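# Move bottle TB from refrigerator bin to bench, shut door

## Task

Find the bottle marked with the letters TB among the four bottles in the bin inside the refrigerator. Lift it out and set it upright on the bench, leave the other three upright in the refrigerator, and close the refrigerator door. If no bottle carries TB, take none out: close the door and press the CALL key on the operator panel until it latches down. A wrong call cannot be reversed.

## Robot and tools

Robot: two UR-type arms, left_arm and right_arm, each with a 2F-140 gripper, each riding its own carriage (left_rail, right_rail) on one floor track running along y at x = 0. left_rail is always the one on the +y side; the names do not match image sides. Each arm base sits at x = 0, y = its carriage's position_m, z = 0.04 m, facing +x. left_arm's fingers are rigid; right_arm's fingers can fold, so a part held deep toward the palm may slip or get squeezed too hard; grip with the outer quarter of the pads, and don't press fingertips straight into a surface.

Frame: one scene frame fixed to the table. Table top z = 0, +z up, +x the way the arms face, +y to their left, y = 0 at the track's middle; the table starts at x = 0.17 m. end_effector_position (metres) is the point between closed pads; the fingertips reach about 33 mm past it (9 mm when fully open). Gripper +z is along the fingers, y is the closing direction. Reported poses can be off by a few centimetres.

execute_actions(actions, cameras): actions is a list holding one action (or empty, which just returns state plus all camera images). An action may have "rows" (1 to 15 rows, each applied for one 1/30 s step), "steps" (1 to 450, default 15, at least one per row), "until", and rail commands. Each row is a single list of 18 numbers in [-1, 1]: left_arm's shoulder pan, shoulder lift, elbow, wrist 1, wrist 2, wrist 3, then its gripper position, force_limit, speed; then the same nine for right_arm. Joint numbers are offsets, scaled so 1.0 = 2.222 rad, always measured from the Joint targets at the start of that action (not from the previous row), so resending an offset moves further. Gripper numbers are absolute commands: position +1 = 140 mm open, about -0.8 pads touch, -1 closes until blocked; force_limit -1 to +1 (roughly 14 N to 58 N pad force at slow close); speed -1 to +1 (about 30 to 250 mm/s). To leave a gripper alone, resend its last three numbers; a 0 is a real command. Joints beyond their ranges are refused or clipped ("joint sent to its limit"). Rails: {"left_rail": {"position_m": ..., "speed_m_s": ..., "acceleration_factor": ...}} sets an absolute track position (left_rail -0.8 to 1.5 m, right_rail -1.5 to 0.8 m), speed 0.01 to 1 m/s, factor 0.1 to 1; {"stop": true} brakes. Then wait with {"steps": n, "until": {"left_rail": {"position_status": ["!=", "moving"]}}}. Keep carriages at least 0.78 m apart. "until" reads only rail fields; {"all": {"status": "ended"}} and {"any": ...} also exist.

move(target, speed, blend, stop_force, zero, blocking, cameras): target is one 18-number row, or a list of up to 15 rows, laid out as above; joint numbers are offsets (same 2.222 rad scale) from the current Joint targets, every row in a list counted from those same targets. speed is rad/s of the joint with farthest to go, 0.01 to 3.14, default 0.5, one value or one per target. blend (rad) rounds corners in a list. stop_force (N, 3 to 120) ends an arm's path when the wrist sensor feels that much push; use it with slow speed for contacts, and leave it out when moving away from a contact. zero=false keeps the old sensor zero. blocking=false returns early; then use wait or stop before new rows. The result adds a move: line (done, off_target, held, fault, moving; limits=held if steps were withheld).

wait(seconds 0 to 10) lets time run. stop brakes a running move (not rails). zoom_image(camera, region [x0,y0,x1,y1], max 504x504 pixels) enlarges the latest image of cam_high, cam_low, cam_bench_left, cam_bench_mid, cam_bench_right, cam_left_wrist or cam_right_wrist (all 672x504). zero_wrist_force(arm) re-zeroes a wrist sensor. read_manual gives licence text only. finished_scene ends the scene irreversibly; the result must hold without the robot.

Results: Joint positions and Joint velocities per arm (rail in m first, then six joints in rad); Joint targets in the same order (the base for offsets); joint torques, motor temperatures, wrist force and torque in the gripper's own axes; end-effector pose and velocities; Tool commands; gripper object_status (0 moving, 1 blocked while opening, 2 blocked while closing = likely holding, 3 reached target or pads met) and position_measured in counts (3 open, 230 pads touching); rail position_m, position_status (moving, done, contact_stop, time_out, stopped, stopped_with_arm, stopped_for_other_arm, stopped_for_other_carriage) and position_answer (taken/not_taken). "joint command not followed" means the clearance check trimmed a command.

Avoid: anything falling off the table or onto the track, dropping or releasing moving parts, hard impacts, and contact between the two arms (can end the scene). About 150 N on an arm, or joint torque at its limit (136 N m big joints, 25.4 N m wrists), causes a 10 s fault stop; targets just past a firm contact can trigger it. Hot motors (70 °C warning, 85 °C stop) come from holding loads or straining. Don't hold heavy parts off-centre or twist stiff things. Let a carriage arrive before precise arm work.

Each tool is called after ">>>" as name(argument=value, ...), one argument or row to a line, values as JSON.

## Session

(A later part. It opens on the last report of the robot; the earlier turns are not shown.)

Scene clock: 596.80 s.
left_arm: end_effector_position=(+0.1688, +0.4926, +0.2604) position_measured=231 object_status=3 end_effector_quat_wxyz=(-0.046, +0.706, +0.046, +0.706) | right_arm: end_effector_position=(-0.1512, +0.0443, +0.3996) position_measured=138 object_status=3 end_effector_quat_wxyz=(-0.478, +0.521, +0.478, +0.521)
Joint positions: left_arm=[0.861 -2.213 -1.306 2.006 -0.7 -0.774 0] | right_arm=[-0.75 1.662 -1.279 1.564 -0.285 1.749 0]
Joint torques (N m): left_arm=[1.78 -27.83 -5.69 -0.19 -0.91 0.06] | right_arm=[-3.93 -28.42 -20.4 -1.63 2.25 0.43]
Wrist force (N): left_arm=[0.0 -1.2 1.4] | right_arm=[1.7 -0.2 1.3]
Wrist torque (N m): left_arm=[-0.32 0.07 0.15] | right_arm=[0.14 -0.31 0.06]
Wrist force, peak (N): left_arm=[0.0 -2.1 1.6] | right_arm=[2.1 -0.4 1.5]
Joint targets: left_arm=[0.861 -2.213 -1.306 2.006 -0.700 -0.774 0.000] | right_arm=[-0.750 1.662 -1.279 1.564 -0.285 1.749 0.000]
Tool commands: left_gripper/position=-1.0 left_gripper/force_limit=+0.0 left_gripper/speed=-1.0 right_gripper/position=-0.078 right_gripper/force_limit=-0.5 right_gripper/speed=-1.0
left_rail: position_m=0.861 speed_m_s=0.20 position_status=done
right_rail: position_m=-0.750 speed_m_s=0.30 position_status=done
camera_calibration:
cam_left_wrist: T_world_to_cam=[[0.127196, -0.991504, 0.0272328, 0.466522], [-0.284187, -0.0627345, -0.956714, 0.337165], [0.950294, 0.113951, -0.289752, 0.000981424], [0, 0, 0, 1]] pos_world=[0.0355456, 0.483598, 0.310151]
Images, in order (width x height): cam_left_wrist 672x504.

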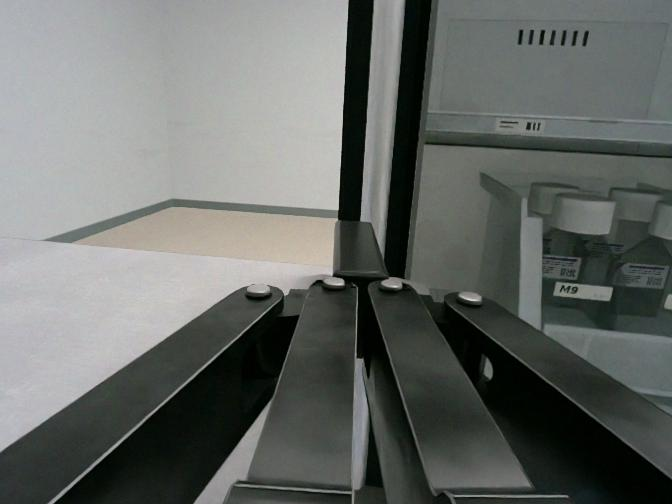

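>>> move(
  target=[
    [0.0029,-0.0413,0.0509,-0.0097,0.0622,0,-1,0,-1,0,0,0,0,0,0,-0.078,-0.5,-1],
    [0.0477,-0.0459,0.0567,-0.0108,0.1067,0,-1,0,-1,0,0,0,0,0,0,-0.078,-0.5,-1],
  ],
  speed=[0.15,0.05],
  blend=[0.01,0],
  stop_force=8,
  cameras=["cam_left_wrist"],
)

Scene clock: 600.83 s.
left_arm: end_effector_position=(+0.2177, +0.4833, +0.2625) position_measured=231 object_status=3 end_effector_quat_wxyz=(+0.000, +0.707, +0.000, +0.707) | right_arm: end_effector_position=(-0.1512, +0.0443, +0.3996) position_measured=138 object_status=3 end_effector_quat_wxyz=(-0.478, +0.521, +0.478, +0.521)
Joint positions: left_arm=[0.861 -2.163 -1.402 2.125 -0.722 -0.592 0] | right_arm=[-0.75 1.662 -1.279 1.564 -0.285 1.749 0]
Joint torques (N m): left_arm=[-5.86 -10.16 -28.9 3.41 -2.57 0.05] | right_arm=[-4.57 -27.37 -20.42 -1.68 2.12 0.32]
Wrist force (N): left_arm=[3.7 -1.2 -5.3] | right_arm=[1.6 -0.2 1.3]
Wrist torque (N m): left_arm=[-0.37 -0.10 0.17] | right_arm=[0.12 -0.29 0.06]
Wrist force, peak (N): left_arm=[9.0 -9.0 -47.0] | right_arm=[2.0 -0.5 1.4]
Joint targets: left_arm=[0.861 -2.163 -1.402 2.125 -0.722 -0.592 0.000] | right_arm=[-0.750 1.662 -1.279 1.564 -0.285 1.749 0.000]
left_rail: position_m=0.861 speed_m_s=0.20 position_status=done
right_rail: position_m=-0.750 speed_m_s=0.30 position_status=done
move: contact (left_arm); path passed 1 of 2 targets; left_arm: the shoulder pan is farthest, 0.056 rad from its target
camera_calibration:
cam_left_wrist: T_world_to_cam=[[-0.00394107, -0.999618, 0.0273681, 0.483367], [-0.290043, -0.0250492, -0.956686, 0.33551], [0.957006, -0.0117083, -0.289833, 0.0155298], [0, 0, 0, 1]] pos_world=[0.0843553, 0.491769, 0.31225]
Images, in order (width x height): cam_left_wrist 672x504.

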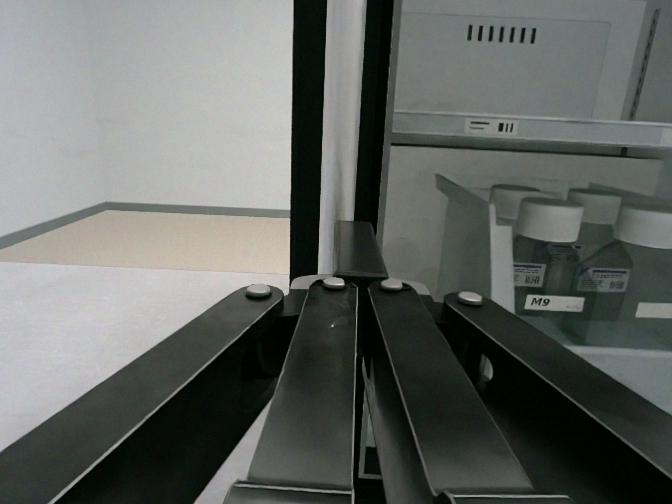

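>>> move(
  target=[-0.05,0.005,-0.008,0.0005,-0.05,0,-1,0,-1,0,0,0,0,0,0,-0.078,-0.5,-1],
  speed=0.2,
)

>>> execute_actions(
  actions=[
    {"left_rail":{"position_m":1.25,"speed_m_s":0.3},"steps":200,"until":{"left_rail":{"position_status":["!=","moving"]}}},
  ],
  cameras=["cam_bench_right","cam_high","cam_bench_mid"],
)

>>> zoom_image(
  camera="cam_bench_mid",
  region=[0, 150, 200, 330],
)

>>> zoom_image(
  camera="cam_bench_right",
  region=[490, 300, 590, 360],
)

>>> zoom_image(
  camera="cam_high",
  region=[140, 360, 260, 450],
)

Scene clock: 602.87 s.
left_arm: end_effector_position=(+0.1720, +0.4906, +0.2625) position_measured=231 object_status=3 end_effector_quat_wxyz=(+0.002, +0.708, +0.001, +0.706) | right_arm: end_effector_position=(-0.1512, +0.0443, +0.3996) position_measured=138 object_status=3 end_effector_quat_wxyz=(-0.478, +0.521, +0.478, +0.521)
Joint positions: left_arm=[0.861 -2.274 -1.391 2.107 -0.721 -0.703 0] | right_arm=[-0.75 1.662 -1.279 1.564 -0.285 1.749 0]
Joint torques (N m): left_arm=[-9.73 -11.04 -31.44 3.76 -2.57 0.08] | right_arm=[-4.38 -27.99 -20.92 -1.67 2.32 0.36]
Wrist force (N): left_arm=[0.6 -1.4 1.6] | right_arm=[1.7 -0.2 1.3]
Wrist torque (N m): left_arm=[-0.40 -0.10 0.18] | right_arm=[0.14 -0.32 0.05]
Wrist force, peak (N): left_arm=[3.9 -1.3 -5.4] | right_arm=[2.1 -0.2 1.2]
Joint targets: left_arm=[0.861 -2.274 -1.391 2.107 -0.721 -0.703 0.000] | right_arm=[-0.750 1.662 -1.279 1.564 -0.285 1.749 0.000]
left_rail: position_m=0.861 speed_m_s=0.20 position_status=done
right_rail: position_m=-0.750 speed_m_s=0.30 position_status=done
move: done

Scene clock: 605.40 s.
left_arm: end_effector_position=(+0.1719, +0.8797, +0.2625) position_measured=231 object_status=3 end_effector_quat_wxyz=(+0.002, +0.708, +0.001, +0.706) | right_arm: end_effector_position=(-0.1512, +0.0443, +0.3996) position_measured=138 object_status=3 end_effector_quat_wxyz=(-0.478, +0.521, +0.478, +0.521)
Joint positions: left_arm=[1.25 -2.274 -1.391 2.107 -0.721 -0.703 0] | right_arm=[-0.75 1.662 -1.279 1.564 -0.285 1.749 0]
Joint torques (N m): left_arm=[-5.78 -16.57 -23.57 2.88 -1.96 0.01] | right_arm=[-4.32 -27.95 -21.02 -1.58 2.27 0.33]
Wrist force (N): left_arm=[0.7 -1.5 1.8] | right_arm=[1.7 -0.3 1.1]
Wrist torque (N m): left_arm=[-0.42 -0.12 0.18] | right_arm=[0.11 -0.30 0.06]
Wrist force, peak (N): left_arm=[0.7 -2.1 1.8] | right_arm=[1.9 -0.2 1.4]
Joint targets: left_arm=[1.250 -2.274 -1.391 2.107 -0.721 -0.703 0.000] | right_arm=[-0.750 1.662 -1.279 1.564 -0.285 1.749 0.000]
Tool commands: left_gripper/position=-1.0 left_gripper/force_limit=+0.0 left_gripper/speed=-1.0 right_gripper/position=-0.078 right_gripper/force_limit=-0.5 right_gripper/speed=-1.0
left_rail: position_m=1.250 speed_m_s=0.30 position_status=done
right_rail: position_m=-0.750 speed_m_s=0.30 position_status=done
Images, in order (width x height): cam_high 672x504, cam_bench_mid 672x504, cam_bench_right 672x504.

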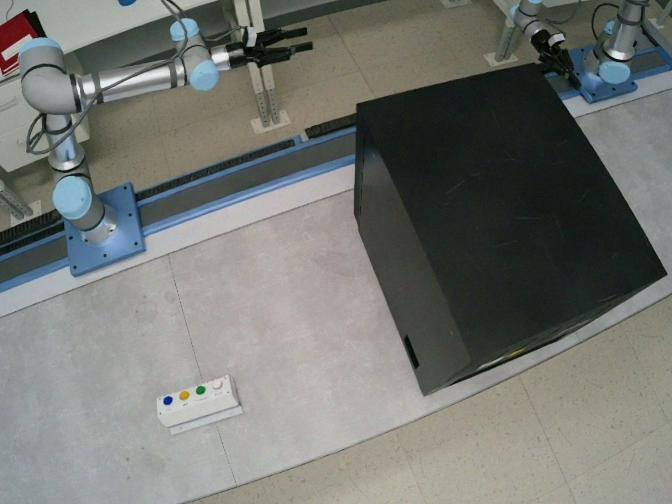

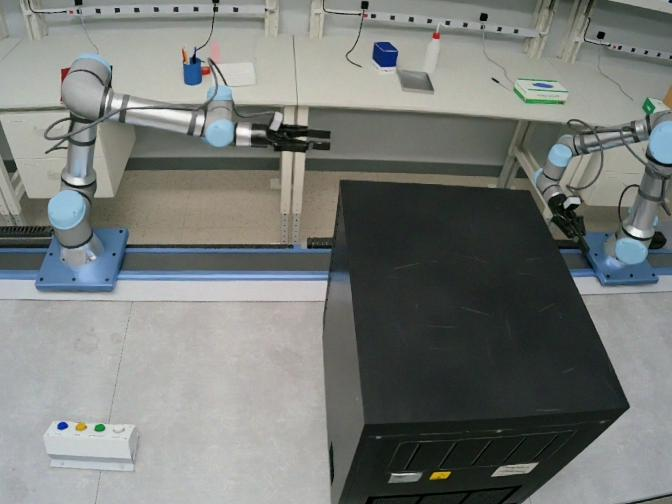

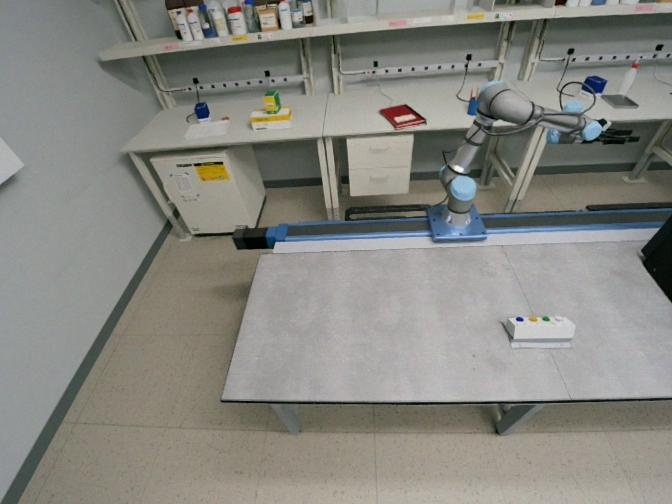

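Scaled by 2.520 from the camera's 672x504 image, which has a finer 960x720 frame.

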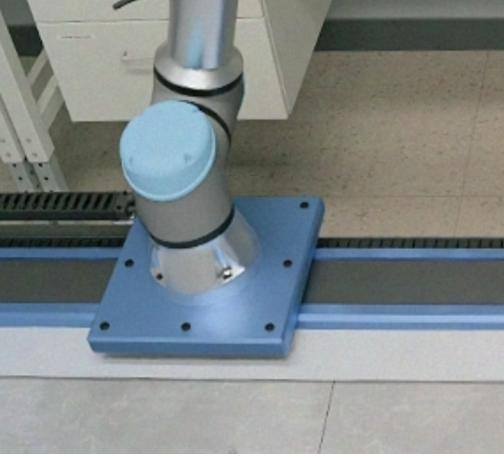

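Scaled by 5.040 from the camera's 672x504 image, which has a finer 960x720 frame.

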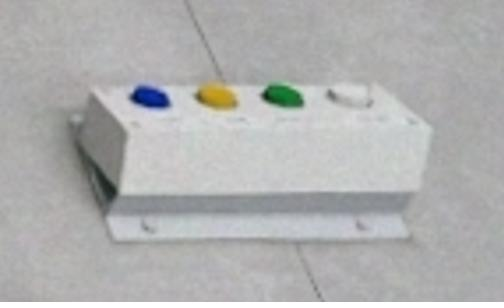

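Scaled by 4.200 from the camera's 672x504 image, which has a finer 960x720 frame.

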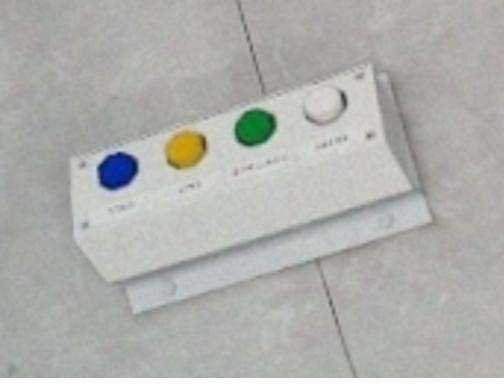

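>>> move(
  target=[
    [0,0,0,0,0,0,-1,0,-1,-0.0077,-0.1359,0.1566,-0.0207,-0.0077,0,-1,-0.5,-1],
    [0,0,0,0,0,0,-1,0,-1,-0.7480,-0.1121,0.1530,0.2741,-0.0801,0,-1,-0.5,-1],
  ],
  speed=[0.4,0.6],
  blend=[0.05,0],
  cameras=["cam_right_wrist","cam_high","cam_bench_right"],
)

Scene clock: 615.67 s.
left_arm: end_effector_position=(+0.1719, +0.8797, +0.2625) position_measured=231 object_status=3 end_effector_quat_wxyz=(+0.002, +0.708, +0.001, +0.706) | right_arm: end_effector_position=(+0.5567, -0.6166, +0.2065) position_measured=231 object_status=3 end_effector_quat_wxyz=(+0.000, +0.907, +0.000, +0.422)
Joint positions: left_arm=[1.25 -2.274 -1.391 2.107 -0.721 -0.703 0] | right_arm=[-0.75 0 -1.528 1.904 0.324 1.571 0]
Joint torques (N m): left_arm=[4.19 -32.87 -4.47 -0.77 2.02 0.01] | right_arm=[-8.46 -12.81 -30 2.58 -2.31 0.38]
Wrist force (N): left_arm=[0.7 -1.4 1.6] | right_arm=[1.3 0.2 0.6]
Wrist torque (N m): left_arm=[-0.41 -0.11 0.17] | right_arm=[0.14 -0.20 -0.01]
Wrist force, peak (N): left_arm=[0.9 -1.6 1.8] | right_arm=[1.6 2.3 1.0]
Joint targets: left_arm=[1.250 -2.274 -1.391 2.107 -0.721 -0.703 0.000] | right_arm=[-0.750 0.000 -1.528 1.904 0.324 1.571 0.000]
left_rail: position_m=1.250 speed_m_s=0.30 position_status=done
right_rail: position_m=-0.750 speed_m_s=0.30 position_status=done
move: done
camera_calibration:
cam_right_wrist: T_world_to_cam=[[-0.0588811, -0.998262, 0.0023572, -0.582324], [-0.837495, 0.0481132, -0.544323, 0.626014], [0.543264, -0.0340245, -0.838873, -0.00689654], [0, 0, 0, 1]] pos_world=[0.493742, -0.611667, 0.336341]
Images, in order (width x height): cam_high 672x504, cam_bench_right 672x504, cam_right_wrist 672x504.

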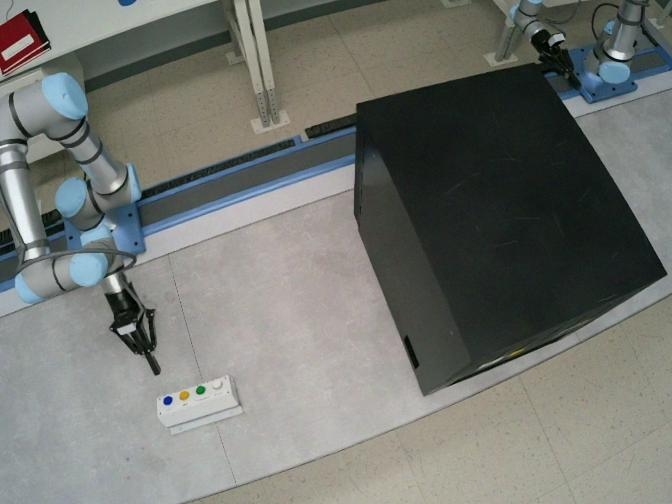

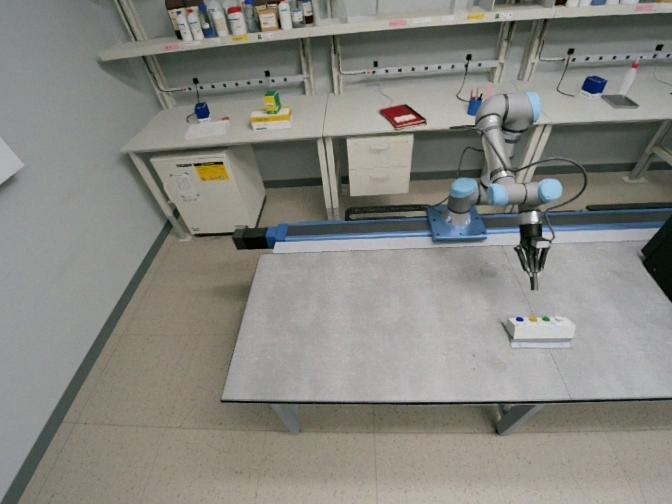

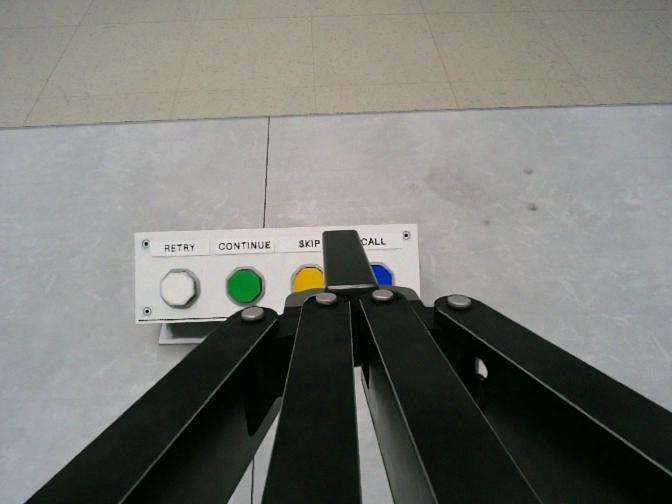

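>>> execute_actions(
  actions=[
    {"right_rail":{"position_m":-0.84,"speed_m_s":0.2},"steps":100,"until":{"right_rail":{"position_status":["!=","moving"]}}},
  ],
  cameras=["cam_right_wrist"],
)

>>> zoom_image(
  camera="cam_right_wrist",
  region=[30, 200, 330, 400],
)

Scene clock: 617.97 s.
left_arm: end_effector_position=(+0.1719, +0.8797, +0.2625) position_measured=231 object_status=3 end_effector_quat_wxyz=(+0.002, +0.708, +0.001, +0.706) | right_arm: end_effector_position=(+0.5567, -0.7068, +0.2065) position_measured=231 object_status=3 end_effector_quat_wxyz=(+0.000, +0.907, +0.000, +0.422)
Joint positions: left_arm=[1.25 -2.274 -1.391 2.107 -0.721 -0.703 0] | right_arm=[-0.84 0 -1.528 1.904 0.324 1.571 0]
Joint torques (N m): left_arm=[5.9 -33.76 -4.82 -0.63 2.71 -0.01] | right_arm=[-4.43 -13.51 -28.9 2.36 0.38 0.37]
Wrist force (N): left_arm=[0.7 -1.5 1.7] | right_arm=[1.4 0.4 0.5]
Wrist torque (N m): left_arm=[-0.41 -0.11 0.18] | right_arm=[0.19 -0.22 0.00]
Wrist force, peak (N): left_arm=[0.7 -1.6 1.8] | right_arm=[1.7 1.1 0.9]
Joint targets: left_arm=[1.250 -2.274 -1.391 2.107 -0.721 -0.703 0.000] | right_arm=[-0.840 0.000 -1.528 1.904 0.324 1.571 0.000]
Tool commands: left_gripper/position=-1.0 left_gripper/force_limit=+0.0 left_gripper/speed=-1.0 right_gripper/position=-1.0 right_gripper/force_limit=-0.5 right_gripper/speed=-1.0
left_rail: position_m=1.250 speed_m_s=0.30 position_status=done
right_rail: position_m=-0.840 speed_m_s=0.20 position_status=done
camera_calibration:
cam_right_wrist: T_world_to_cam=[[-0.0591006, -0.998249, 0.00234161, -0.672146], [-0.837556, 0.0483103, -0.544211, 0.63048], [0.543146, -0.0341245, -0.838945, -0.0099501], [0, 0, 0, 1]] pos_world=[0.493742, -0.701768, 0.336341]
Images, in order (width x height): cam_right_wrist 672x504.

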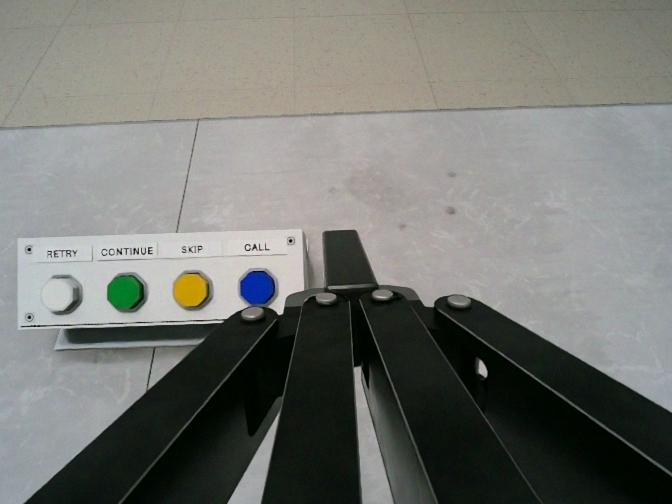

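Scaled by 1.680 from the camera's 672x504 image, which has a finer 960x720 frame.

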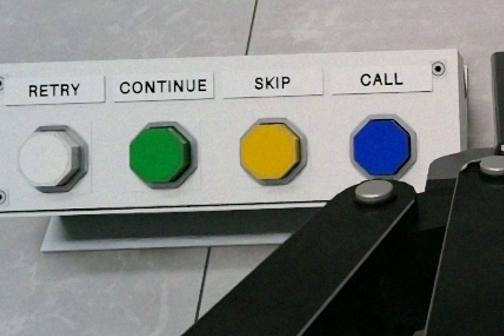

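>>> execute_actions(
  actions=[],
  cameras=["cam_low","cam_bench_mid"],
)

>>> zoom_image(
  camera="cam_low",
  region=[150, 220, 230, 290],
)

>>> zoom_image(
  camera="cam_bench_mid",
  region=[20, 400, 160, 480],
)

Scene clock: 618.90 s.
left_arm: end_effector_position=(+0.1719, +0.8797, +0.2625) position_measured=231 object_status=3 end_effector_quat_wxyz=(+0.002, +0.708, +0.001, +0.706) | right_arm: end_effector_position=(+0.5567, -0.7068, +0.2065) position_measured=231 object_status=3 end_effector_quat_wxyz=(+0.000, +0.907, +0.000, +0.422)
Joint positions: left_arm=[1.25 -2.274 -1.391 2.107 -0.721 -0.703 0] | right_arm=[-0.84 0 -1.528 1.904 0.324 1.571 0]
Joint velocities: within noise
Joint torques (N m): left_arm=[5.81 -33.42 -4.51 -0.77 2.95 0.03] | right_arm=[1.01 -13.21 -28.78 1.89 2.02 0.3]
Motor temperatures (°C): left_arm=[33 27 34 32 36 35] | right_arm=[32 38 35 39 44 35]
Wrist force (N): left_arm=[0.6 -1.4 1.7] | right_arm=[1.3 0.4 0.4]
Wrist torque (N m): left_arm=[-0.41 -0.11 0.18] | right_arm=[0.17 -0.20 0.00]
Wrist force, peak (N): left_arm=[0.7 -1.6 1.8] | right_arm=[1.6 0.2 0.7]
Joint targets: left_arm=[1.250 -2.274 -1.391 2.107 -0.721 -0.703 0.000] | right_arm=[-0.840 0.000 -1.528 1.904 0.324 1.571 0.000]
Tool commands: left_gripper/position=-1.0 left_gripper/force_limit=+0.0 left_gripper/speed=-1.0 right_gripper/position=-1.0 right_gripper/force_limit=-0.5 right_gripper/speed=-1.0
left_rail: position_m=1.250 speed_m_s=0.30 position_status=done
right_rail: position_m=-0.840 speed_m_s=0.20 position_status=done
Images, in order (width x height): cam_low 672x504, cam_bench_mid 672x504.

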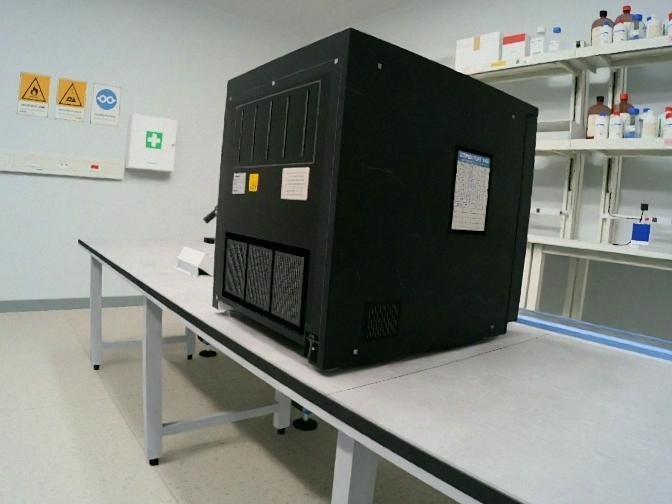

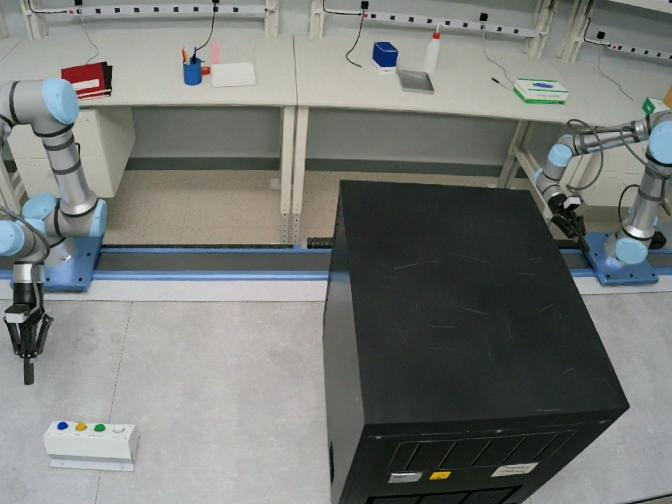

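Scaled by 6.300 from the camera's 672x504 image, which has a finer 960x720 frame.

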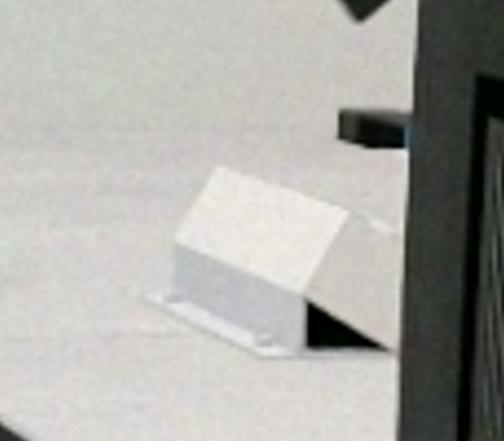

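Scaled by 3.600 from the camera's 672x504 image, which has a finer 960x720 frame.

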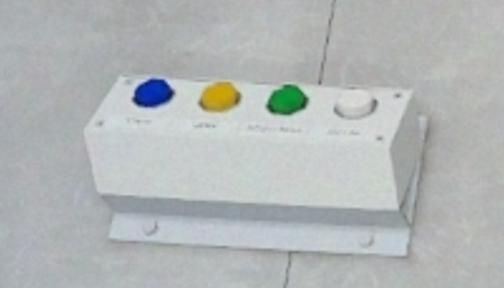

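>>> execute_actions(
  actions=[
    {"right_rail":{"position_m":-0.786,"speed_m_s":0.2},"steps":100,"until":{"right_rail":{"position_status":["!=","moving"]}}},
  ],
)

>>> move(
  target=[0,0,0,0,0,0,-1,0,-1,0,0.1454,-0.1631,0.1739,0,0,-1,-0.5,-1],
  speed=0.3,
  stop_force=20,
  cameras=["cam_right_wrist","cam_high","cam_bench_right","cam_bench_mid"],
)

>>> zoom_image(
  camera="cam_right_wrist",
  region=[150, 150, 500, 350],
)

>>> zoom_image(
  camera="cam_bench_right",
  region=[490, 270, 590, 360],
)

>>> zoom_image(
  camera="cam_high",
  region=[130, 340, 250, 440],
)

>>> zoom_image(
  camera="cam_bench_mid",
  region=[20, 380, 160, 480],
)

Scene clock: 622.43 s.
left_arm: end_effector_position=(+0.1719, +0.8797, +0.2625) position_measured=231 object_status=3 end_effector_quat_wxyz=(+0.002, +0.708, +0.001, +0.706) | right_arm: end_effector_position=(+0.5567, -0.6528, +0.2065) position_measured=231 object_status=3 end_effector_quat_wxyz=(+0.000, +0.907, +0.000, +0.422)
Joint positions: left_arm=[1.25 -2.274 -1.391 2.107 -0.721 -0.703 0] | right_arm=[-0.786 0 -1.528 1.904 0.324 1.571 0]
Joint torques (N m): left_arm=[5.62 -33.39 -4.43 -0.89 3.05 -0.11] | right_arm=[6.07 -14.52 -25.64 0.26 2.11 0.28]
Wrist force (N): left_arm=[0.7 -1.4 1.6] | right_arm=[1.5 -0.1 0.5]
Wrist torque (N m): left_arm=[-0.40 -0.12 0.18] | right_arm=[0.09 -0.23 0.00]
Wrist force, peak (N): left_arm=[0.9 -1.6 1.8] | right_arm=[1.3 1.8 0.8]
Joint targets: left_arm=[1.250 -2.274 -1.391 2.107 -0.721 -0.703 0.000] | right_arm=[-0.786 0.000 -1.528 1.904 0.324 1.571 0.000]
Tool commands: left_gripper/position=-1.0 left_gripper/force_limit=+0.0 left_gripper/speed=-1.0 right_gripper/position=-1.0 right_gripper/force_limit=-0.5 right_gripper/speed=-1.0
left_rail: position_m=1.250 speed_m_s=0.30 position_status=done
right_rail: position_m=-0.786 speed_m_s=0.20 position_status=done

Scene clock: 624.83 s.
left_arm: end_effector_position=(+0.1719, +0.8797, +0.2625) position_measured=231 object_status=3 end_effector_quat_wxyz=(+0.002, +0.708, +0.001, +0.706) | right_arm: end_effector_position=(+0.5914, -0.6528, +0.1506) position_measured=231 object_status=3 end_effector_quat_wxyz=(+0.000, +0.966, +0.000, +0.259)
Joint positions: left_arm=[1.25 -2.274 -1.391 2.107 -0.721 -0.703 0] | right_arm=[-0.786 0 -1.205 1.542 0.71 1.571 0]
Joint torques (N m): left_arm=[5.47 -34.01 -4.55 -0.74 3.02 0.05] | right_arm=[6.15 -25.55 -28.82 3.85 2.12 0.26]
Wrist force (N): left_arm=[0.9 -1.6 1.7] | right_arm=[1.2 1.0 0.1]
Wrist torque (N m): left_arm=[-0.44 -0.16 0.18] | right_arm=[0.28 -0.20 0.02]
Wrist force, peak (N): left_arm=[0.8 -1.6 1.7] | right_arm=[1.6 1.0 0.4]
Joint targets: left_arm=[1.250 -2.274 -1.391 2.107 -0.721 -0.703 0.000] | right_arm=[-0.786 0.000 -1.205 1.542 0.710 1.571 0.000]
left_rail: position_m=1.250 speed_m_s=0.30 position_status=done
right_rail: position_m=-0.786 speed_m_s=0.20 position_status=done
move: done
camera_calibration:
cam_right_wrist: T_world_to_cam=[[-0.0547042, -0.998251, 0.0224251, -0.621596], [-0.972725, 0.0482082, -0.226898, 0.658674], [0.22542, -0.0342257, -0.97366, 0.134252], [0, 0, 0, 1]] pos_world=[0.576441, -0.647667, 0.294106]
Images, in order (width x height): cam_high 672x504, cam_bench_mid 672x504, cam_bench_right 672x504, cam_right_wrist 672x504.

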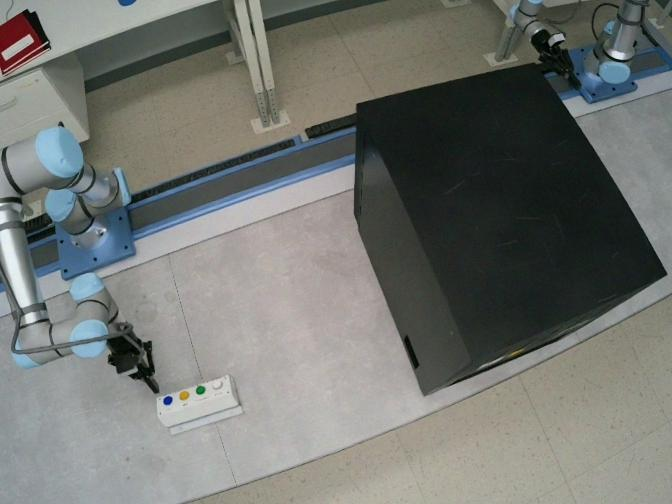

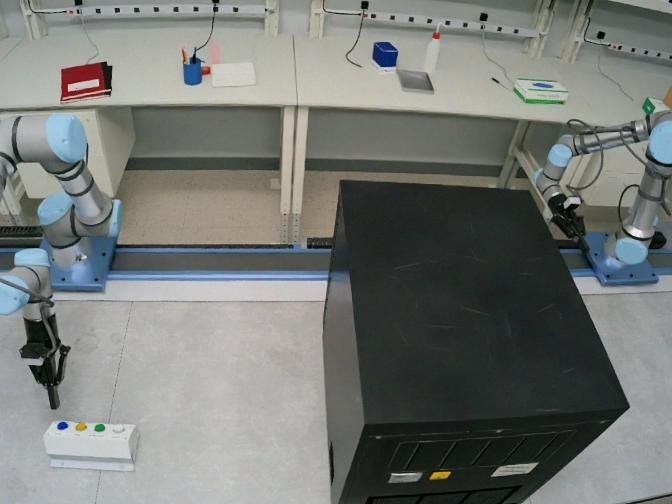

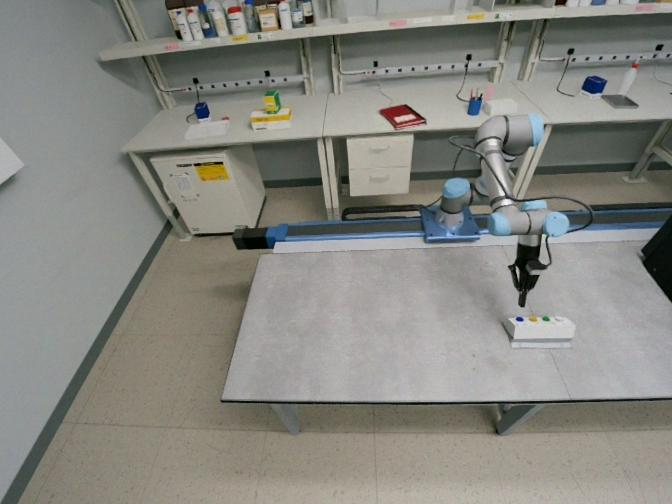

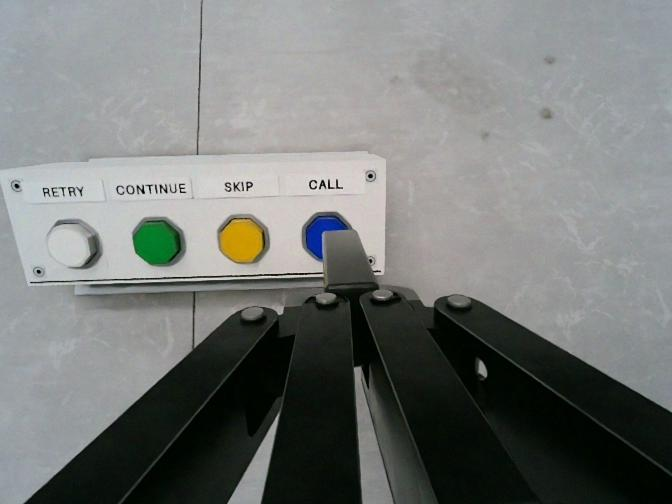

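Scaled by 1.440 from the camera's 672x504 image, which has a finer 960x720 frame.

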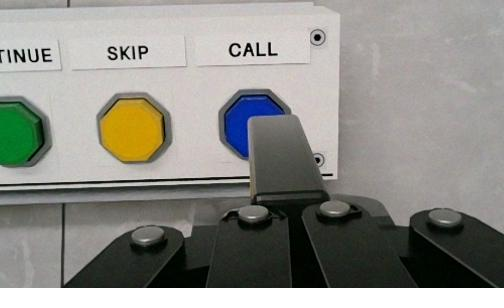

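Scaled by 5.040 from the camera's 672x504 image, which has a finer 960x720 frame.

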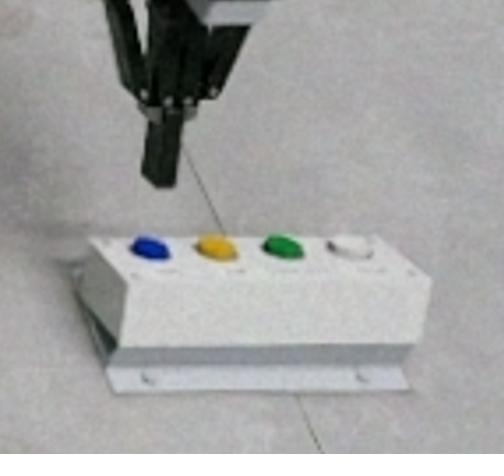

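Scaled by 4.200 from the camera's 672x504 image, which has a finer 960x720 frame.

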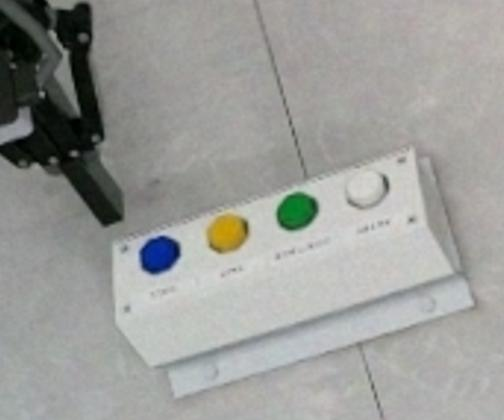

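Scaled by 3.600 from the camera's 672x504 image, which has a finer 960x720 frame.

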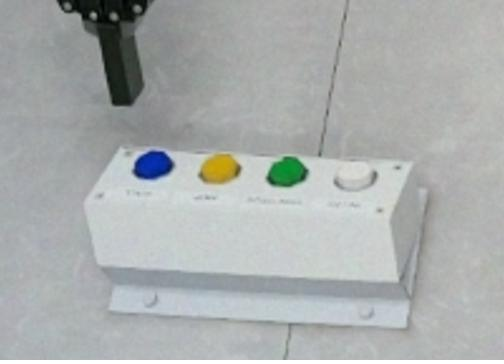

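>>> execute_actions(
  actions=[
    {"right_rail":{"position_m":-0.780,"speed_m_s":0.1},"steps":60,"until":{"right_rail":{"position_status":["!=","moving"]}}},
  ],
)

>>> move(
  target=[
    [0,0,0,0,0,0,-1,0,-1,0,-0.0051,0.0070,-0.0019,0,0,-1,-0.5,-1],
    [0,0,0,0,0,0,-1,0,-1,0,0.0388,0,-0.0388,0,0,-1,-0.5,-1],
  ],
  speed=0.06,
  stop_force=6,
  cameras=["cam_right_wrist","cam_high","cam_bench_right","cam_bench_mid"],
)

>>> zoom_image(
  camera="cam_bench_right",
  region=[490, 270, 590, 360],
)

>>> zoom_image(
  camera="cam_high",
  region=[130, 340, 250, 440],
)

>>> zoom_image(
  camera="cam_bench_mid",
  region=[20, 380, 160, 480],
)

Scene clock: 627.87 s.
left_arm: end_effector_position=(+0.1719, +0.8797, +0.2625) position_measured=231 object_status=3 end_effector_quat_wxyz=(+0.002, +0.708, +0.001, +0.706) | right_arm: end_effector_position=(+0.5914, -0.6468, +0.1506) position_measured=231 object_status=3 end_effector_quat_wxyz=(+0.000, +0.966, +0.000, +0.259)
Joint positions: left_arm=[1.25 -2.274 -1.391 2.107 -0.721 -0.703 0] | right_arm=[-0.78 0 -1.205 1.542 0.71 1.571 0]
Joint torques (N m): left_arm=[5.95 -33.34 -4.43 -0.75 3.02 -0.03] | right_arm=[4.56 -25.61 -28.62 3.84 2.1 0.34]
Wrist force (N): left_arm=[0.7 -1.5 1.6] | right_arm=[1.3 1.0 0.2]
Wrist torque (N m): left_arm=[-0.41 -0.11 0.18] | right_arm=[0.27 -0.24 0.02]
Wrist force, peak (N): left_arm=[0.7 -1.6 1.9] | right_arm=[1.2 1.9 0.0]
Joint targets: left_arm=[1.250 -2.274 -1.391 2.107 -0.721 -0.703 0.000] | right_arm=[-0.780 0.000 -1.205 1.542 0.710 1.571 0.000]
Tool commands: left_gripper/position=-1.0 left_gripper/force_limit=+0.0 left_gripper/speed=-1.0 right_gripper/position=-1.0 right_gripper/force_limit=-0.5 right_gripper/speed=-1.0
left_rail: position_m=1.250 speed_m_s=0.30 position_status=done
right_rail: position_m=-0.780 speed_m_s=0.10 position_status=done

Scene clock: 630.83 s.
left_arm: end_effector_position=(+0.1719, +0.8797, +0.2625) position_measured=231 object_status=3 end_effector_quat_wxyz=(+0.002, +0.708, +0.001, +0.706) | right_arm: end_effector_position=(+0.6125, -0.6467, +0.1047) position_measured=231 object_status=3 end_effector_quat_wxyz=(+0.000, +0.966, +0.000, +0.259)
Joint positions: left_arm=[1.25 -2.274 -1.391 2.107 -0.721 -0.703 0] | right_arm=[-0.78 0 -1.119 1.542 0.624 1.571 0]
Joint torques (N m): left_arm=[5.26 -33.14 -4.44 -0.69 2.86 -0.07] | right_arm=[-7.56 -28.35 -28.52 -1.3 2.03 0.37]
Wrist force (N): left_arm=[0.8 -1.4 1.6] | right_arm=[1.3 1.1 -0.3]
Wrist torque (N m): left_arm=[-0.40 -0.13 0.18] | right_arm=[0.32 -0.22 0.00]
Wrist force, peak (N): left_arm=[0.8 -1.7 1.8] | right_arm=[1.5 1.2 0.2]
Joint targets: left_arm=[1.250 -2.274 -1.391 2.107 -0.721 -0.703 0.000] | right_arm=[-0.780 0.000 -1.119 1.542 0.624 1.571 0.000]
left_rail: position_m=1.250 speed_m_s=0.30 position_status=done
right_rail: position_m=-0.780 speed_m_s=0.10 position_status=done
move: done
camera_calibration:
cam_right_wrist: T_world_to_cam=[[-0.0547042, -0.998251, 0.0224251, -0.613426], [-0.972725, 0.0482082, -0.226898, 0.668374], [0.22542, -0.0342257, -0.97366, 0.0849348], [0, 0, 0, 1]] pos_world=[0.597441, -0.641667, 0.248106]
Images, in order (width x height): cam_high 672x504, cam_bench_mid 672x504, cam_bench_right 672x504, cam_right_wrist 672x504.

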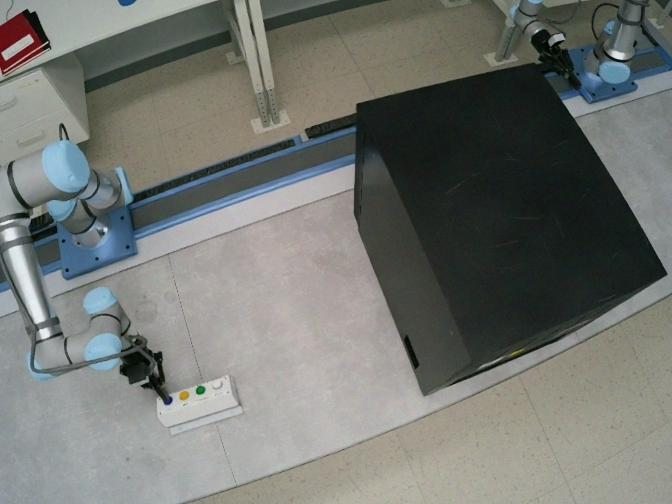

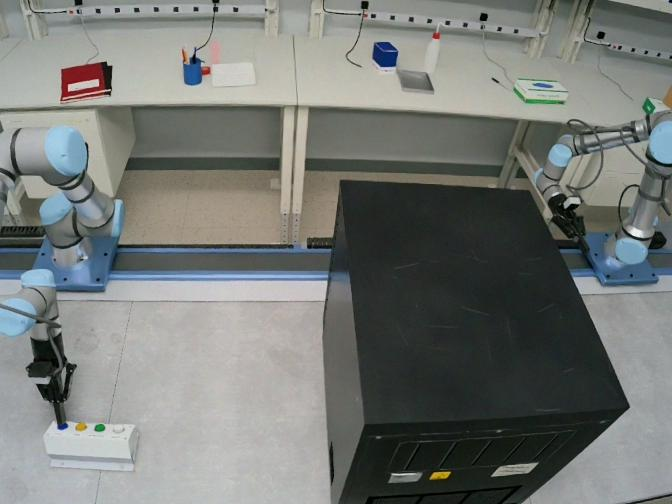

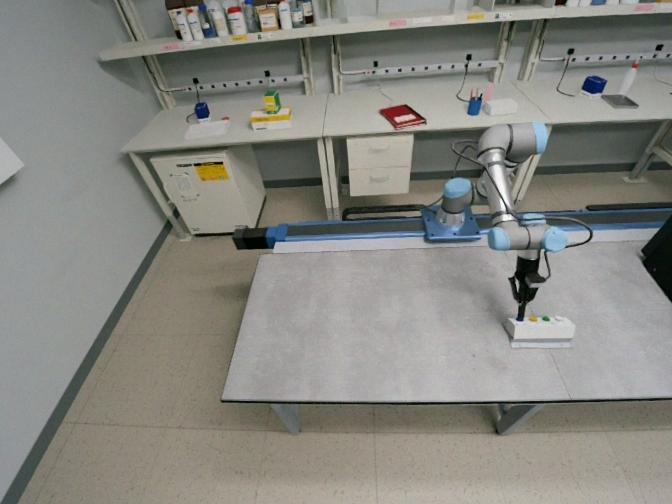

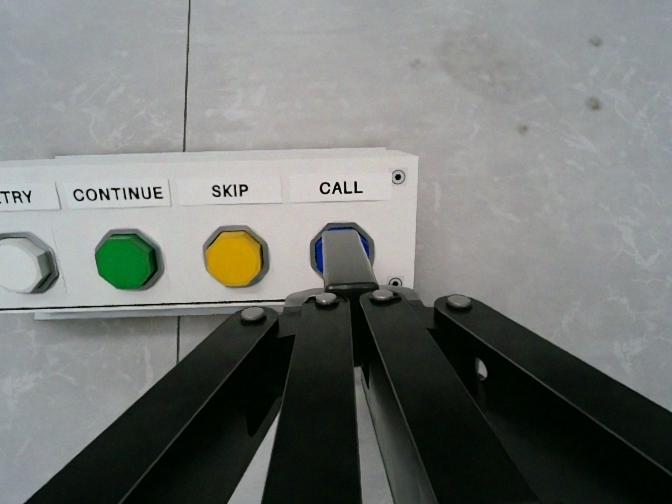

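Scaled by 5.040 from the camera's 672x504 image, which has a finer 960x720 frame.

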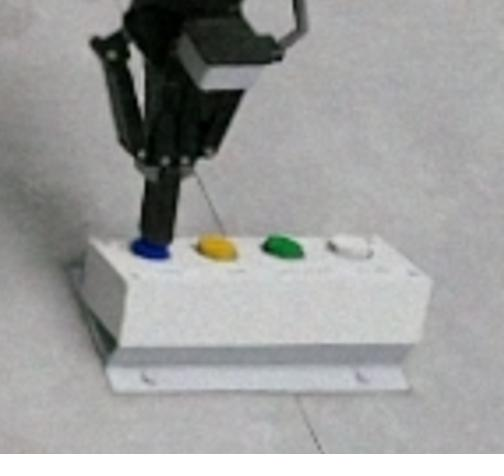

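Scaled by 4.200 from the camera's 672x504 image, which has a finer 960x720 frame.

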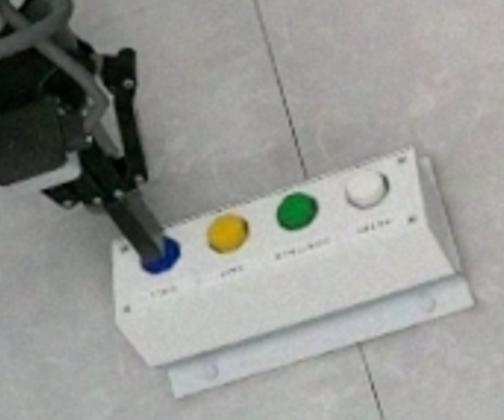

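Scaled by 3.600 from the camera's 672x504 image, which has a finer 960x720 frame.

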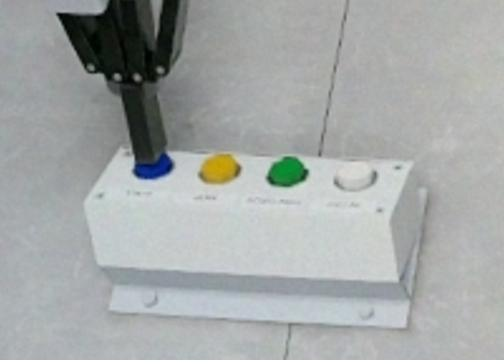

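>>> move(
  target=[0,0,0,0,0,0,-1,0,-1,0,0.0156,-0.0043,-0.0113,0,0,-1,-0.5,-1],
  speed=0.02,
  stop_force=35,
  cameras=["cam_right_wrist","cam_bench_mid"],
)

>>> zoom_image(
  camera="cam_bench_mid",
  region=[20, 380, 160, 480],
)

Scene clock: 635.87 s.
left_arm: end_effector_position=(+0.1719, +0.8797, +0.2625) position_measured=231 object_status=3 end_effector_quat_wxyz=(+0.002, +0.708, +0.001, +0.706) | right_arm: end_effector_position=(+0.6182, -0.6468, +0.0950) position_measured=231 object_status=3 end_effector_quat_wxyz=(+0.000, +0.966, +0.000, +0.259)
Joint positions: left_arm=[1.25 -2.274 -1.391 2.107 -0.721 -0.703 0] | right_arm=[-0.78 0 -1.097 1.536 0.609 1.571 0]
Joint torques (N m): left_arm=[4.97 -33.56 -4.39 -0.76 2.83 -0.16] | right_arm=[-8.2 -27.87 -4.68 -0.08 0.83 0.31]
Wrist force (N): left_arm=[0.8 -1.3 1.8] | right_arm=[0.0 2.5 -34.1]
Wrist torque (N m): left_arm=[-0.39 -0.13 0.18] | right_arm=[0.14 -0.17 -0.01]
Wrist force, peak (N): left_arm=[0.9 -1.7 1.7] | right_arm=[-1.0 3.2 -53.1]
Joint targets: left_arm=[1.250 -2.274 -1.391 2.107 -0.721 -0.703 0.000] | right_arm=[-0.780 0.000 -1.097 1.536 0.609 1.571 0.000]
left_rail: position_m=1.250 speed_m_s=0.30 position_status=done
right_rail: position_m=-0.780 speed_m_s=0.10 position_status=done
move: contact (right_arm); right_arm: the shoulder lift is farthest, 0.013 rad from its target
camera_calibration:
cam_right_wrist: T_world_to_cam=[[-0.0548014, -0.998246, 0.022403, -0.61283], [-0.972719, 0.0483079, -0.2269, 0.671779], [0.22542, -0.0342263, -0.97366, 0.0742051], [0, 0, 0, 1]] pos_world=[0.603141, -0.641668, 0.238406]
Images, in order (width x height): cam_bench_mid 672x504, cam_right_wrist 672x504.

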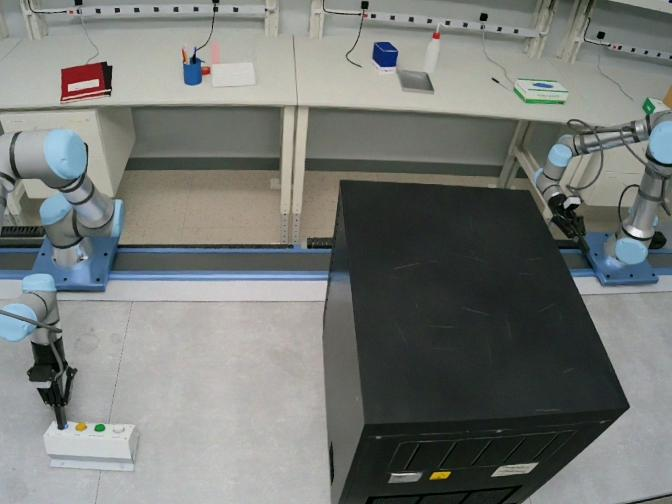

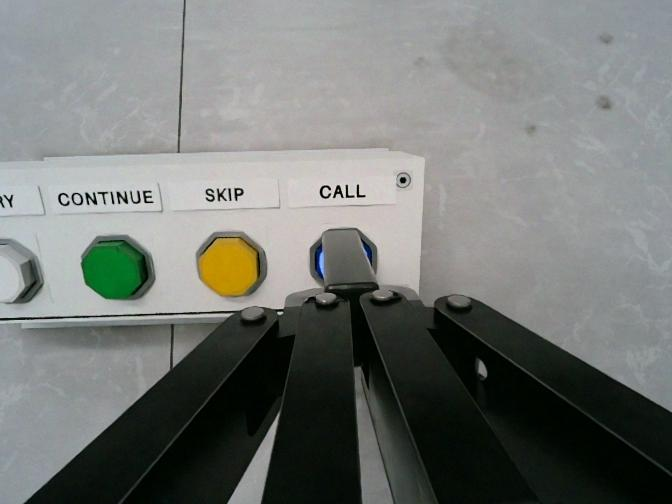

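Scaled by 3.600 from the camera's 672x504 image, which has a finer 960x720 frame.

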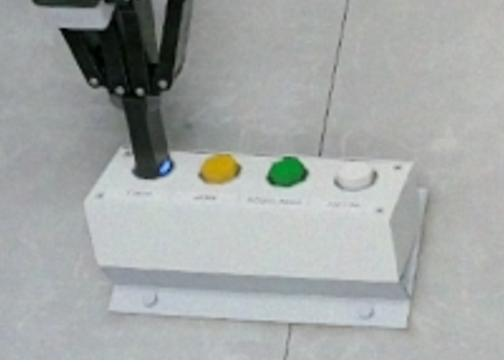

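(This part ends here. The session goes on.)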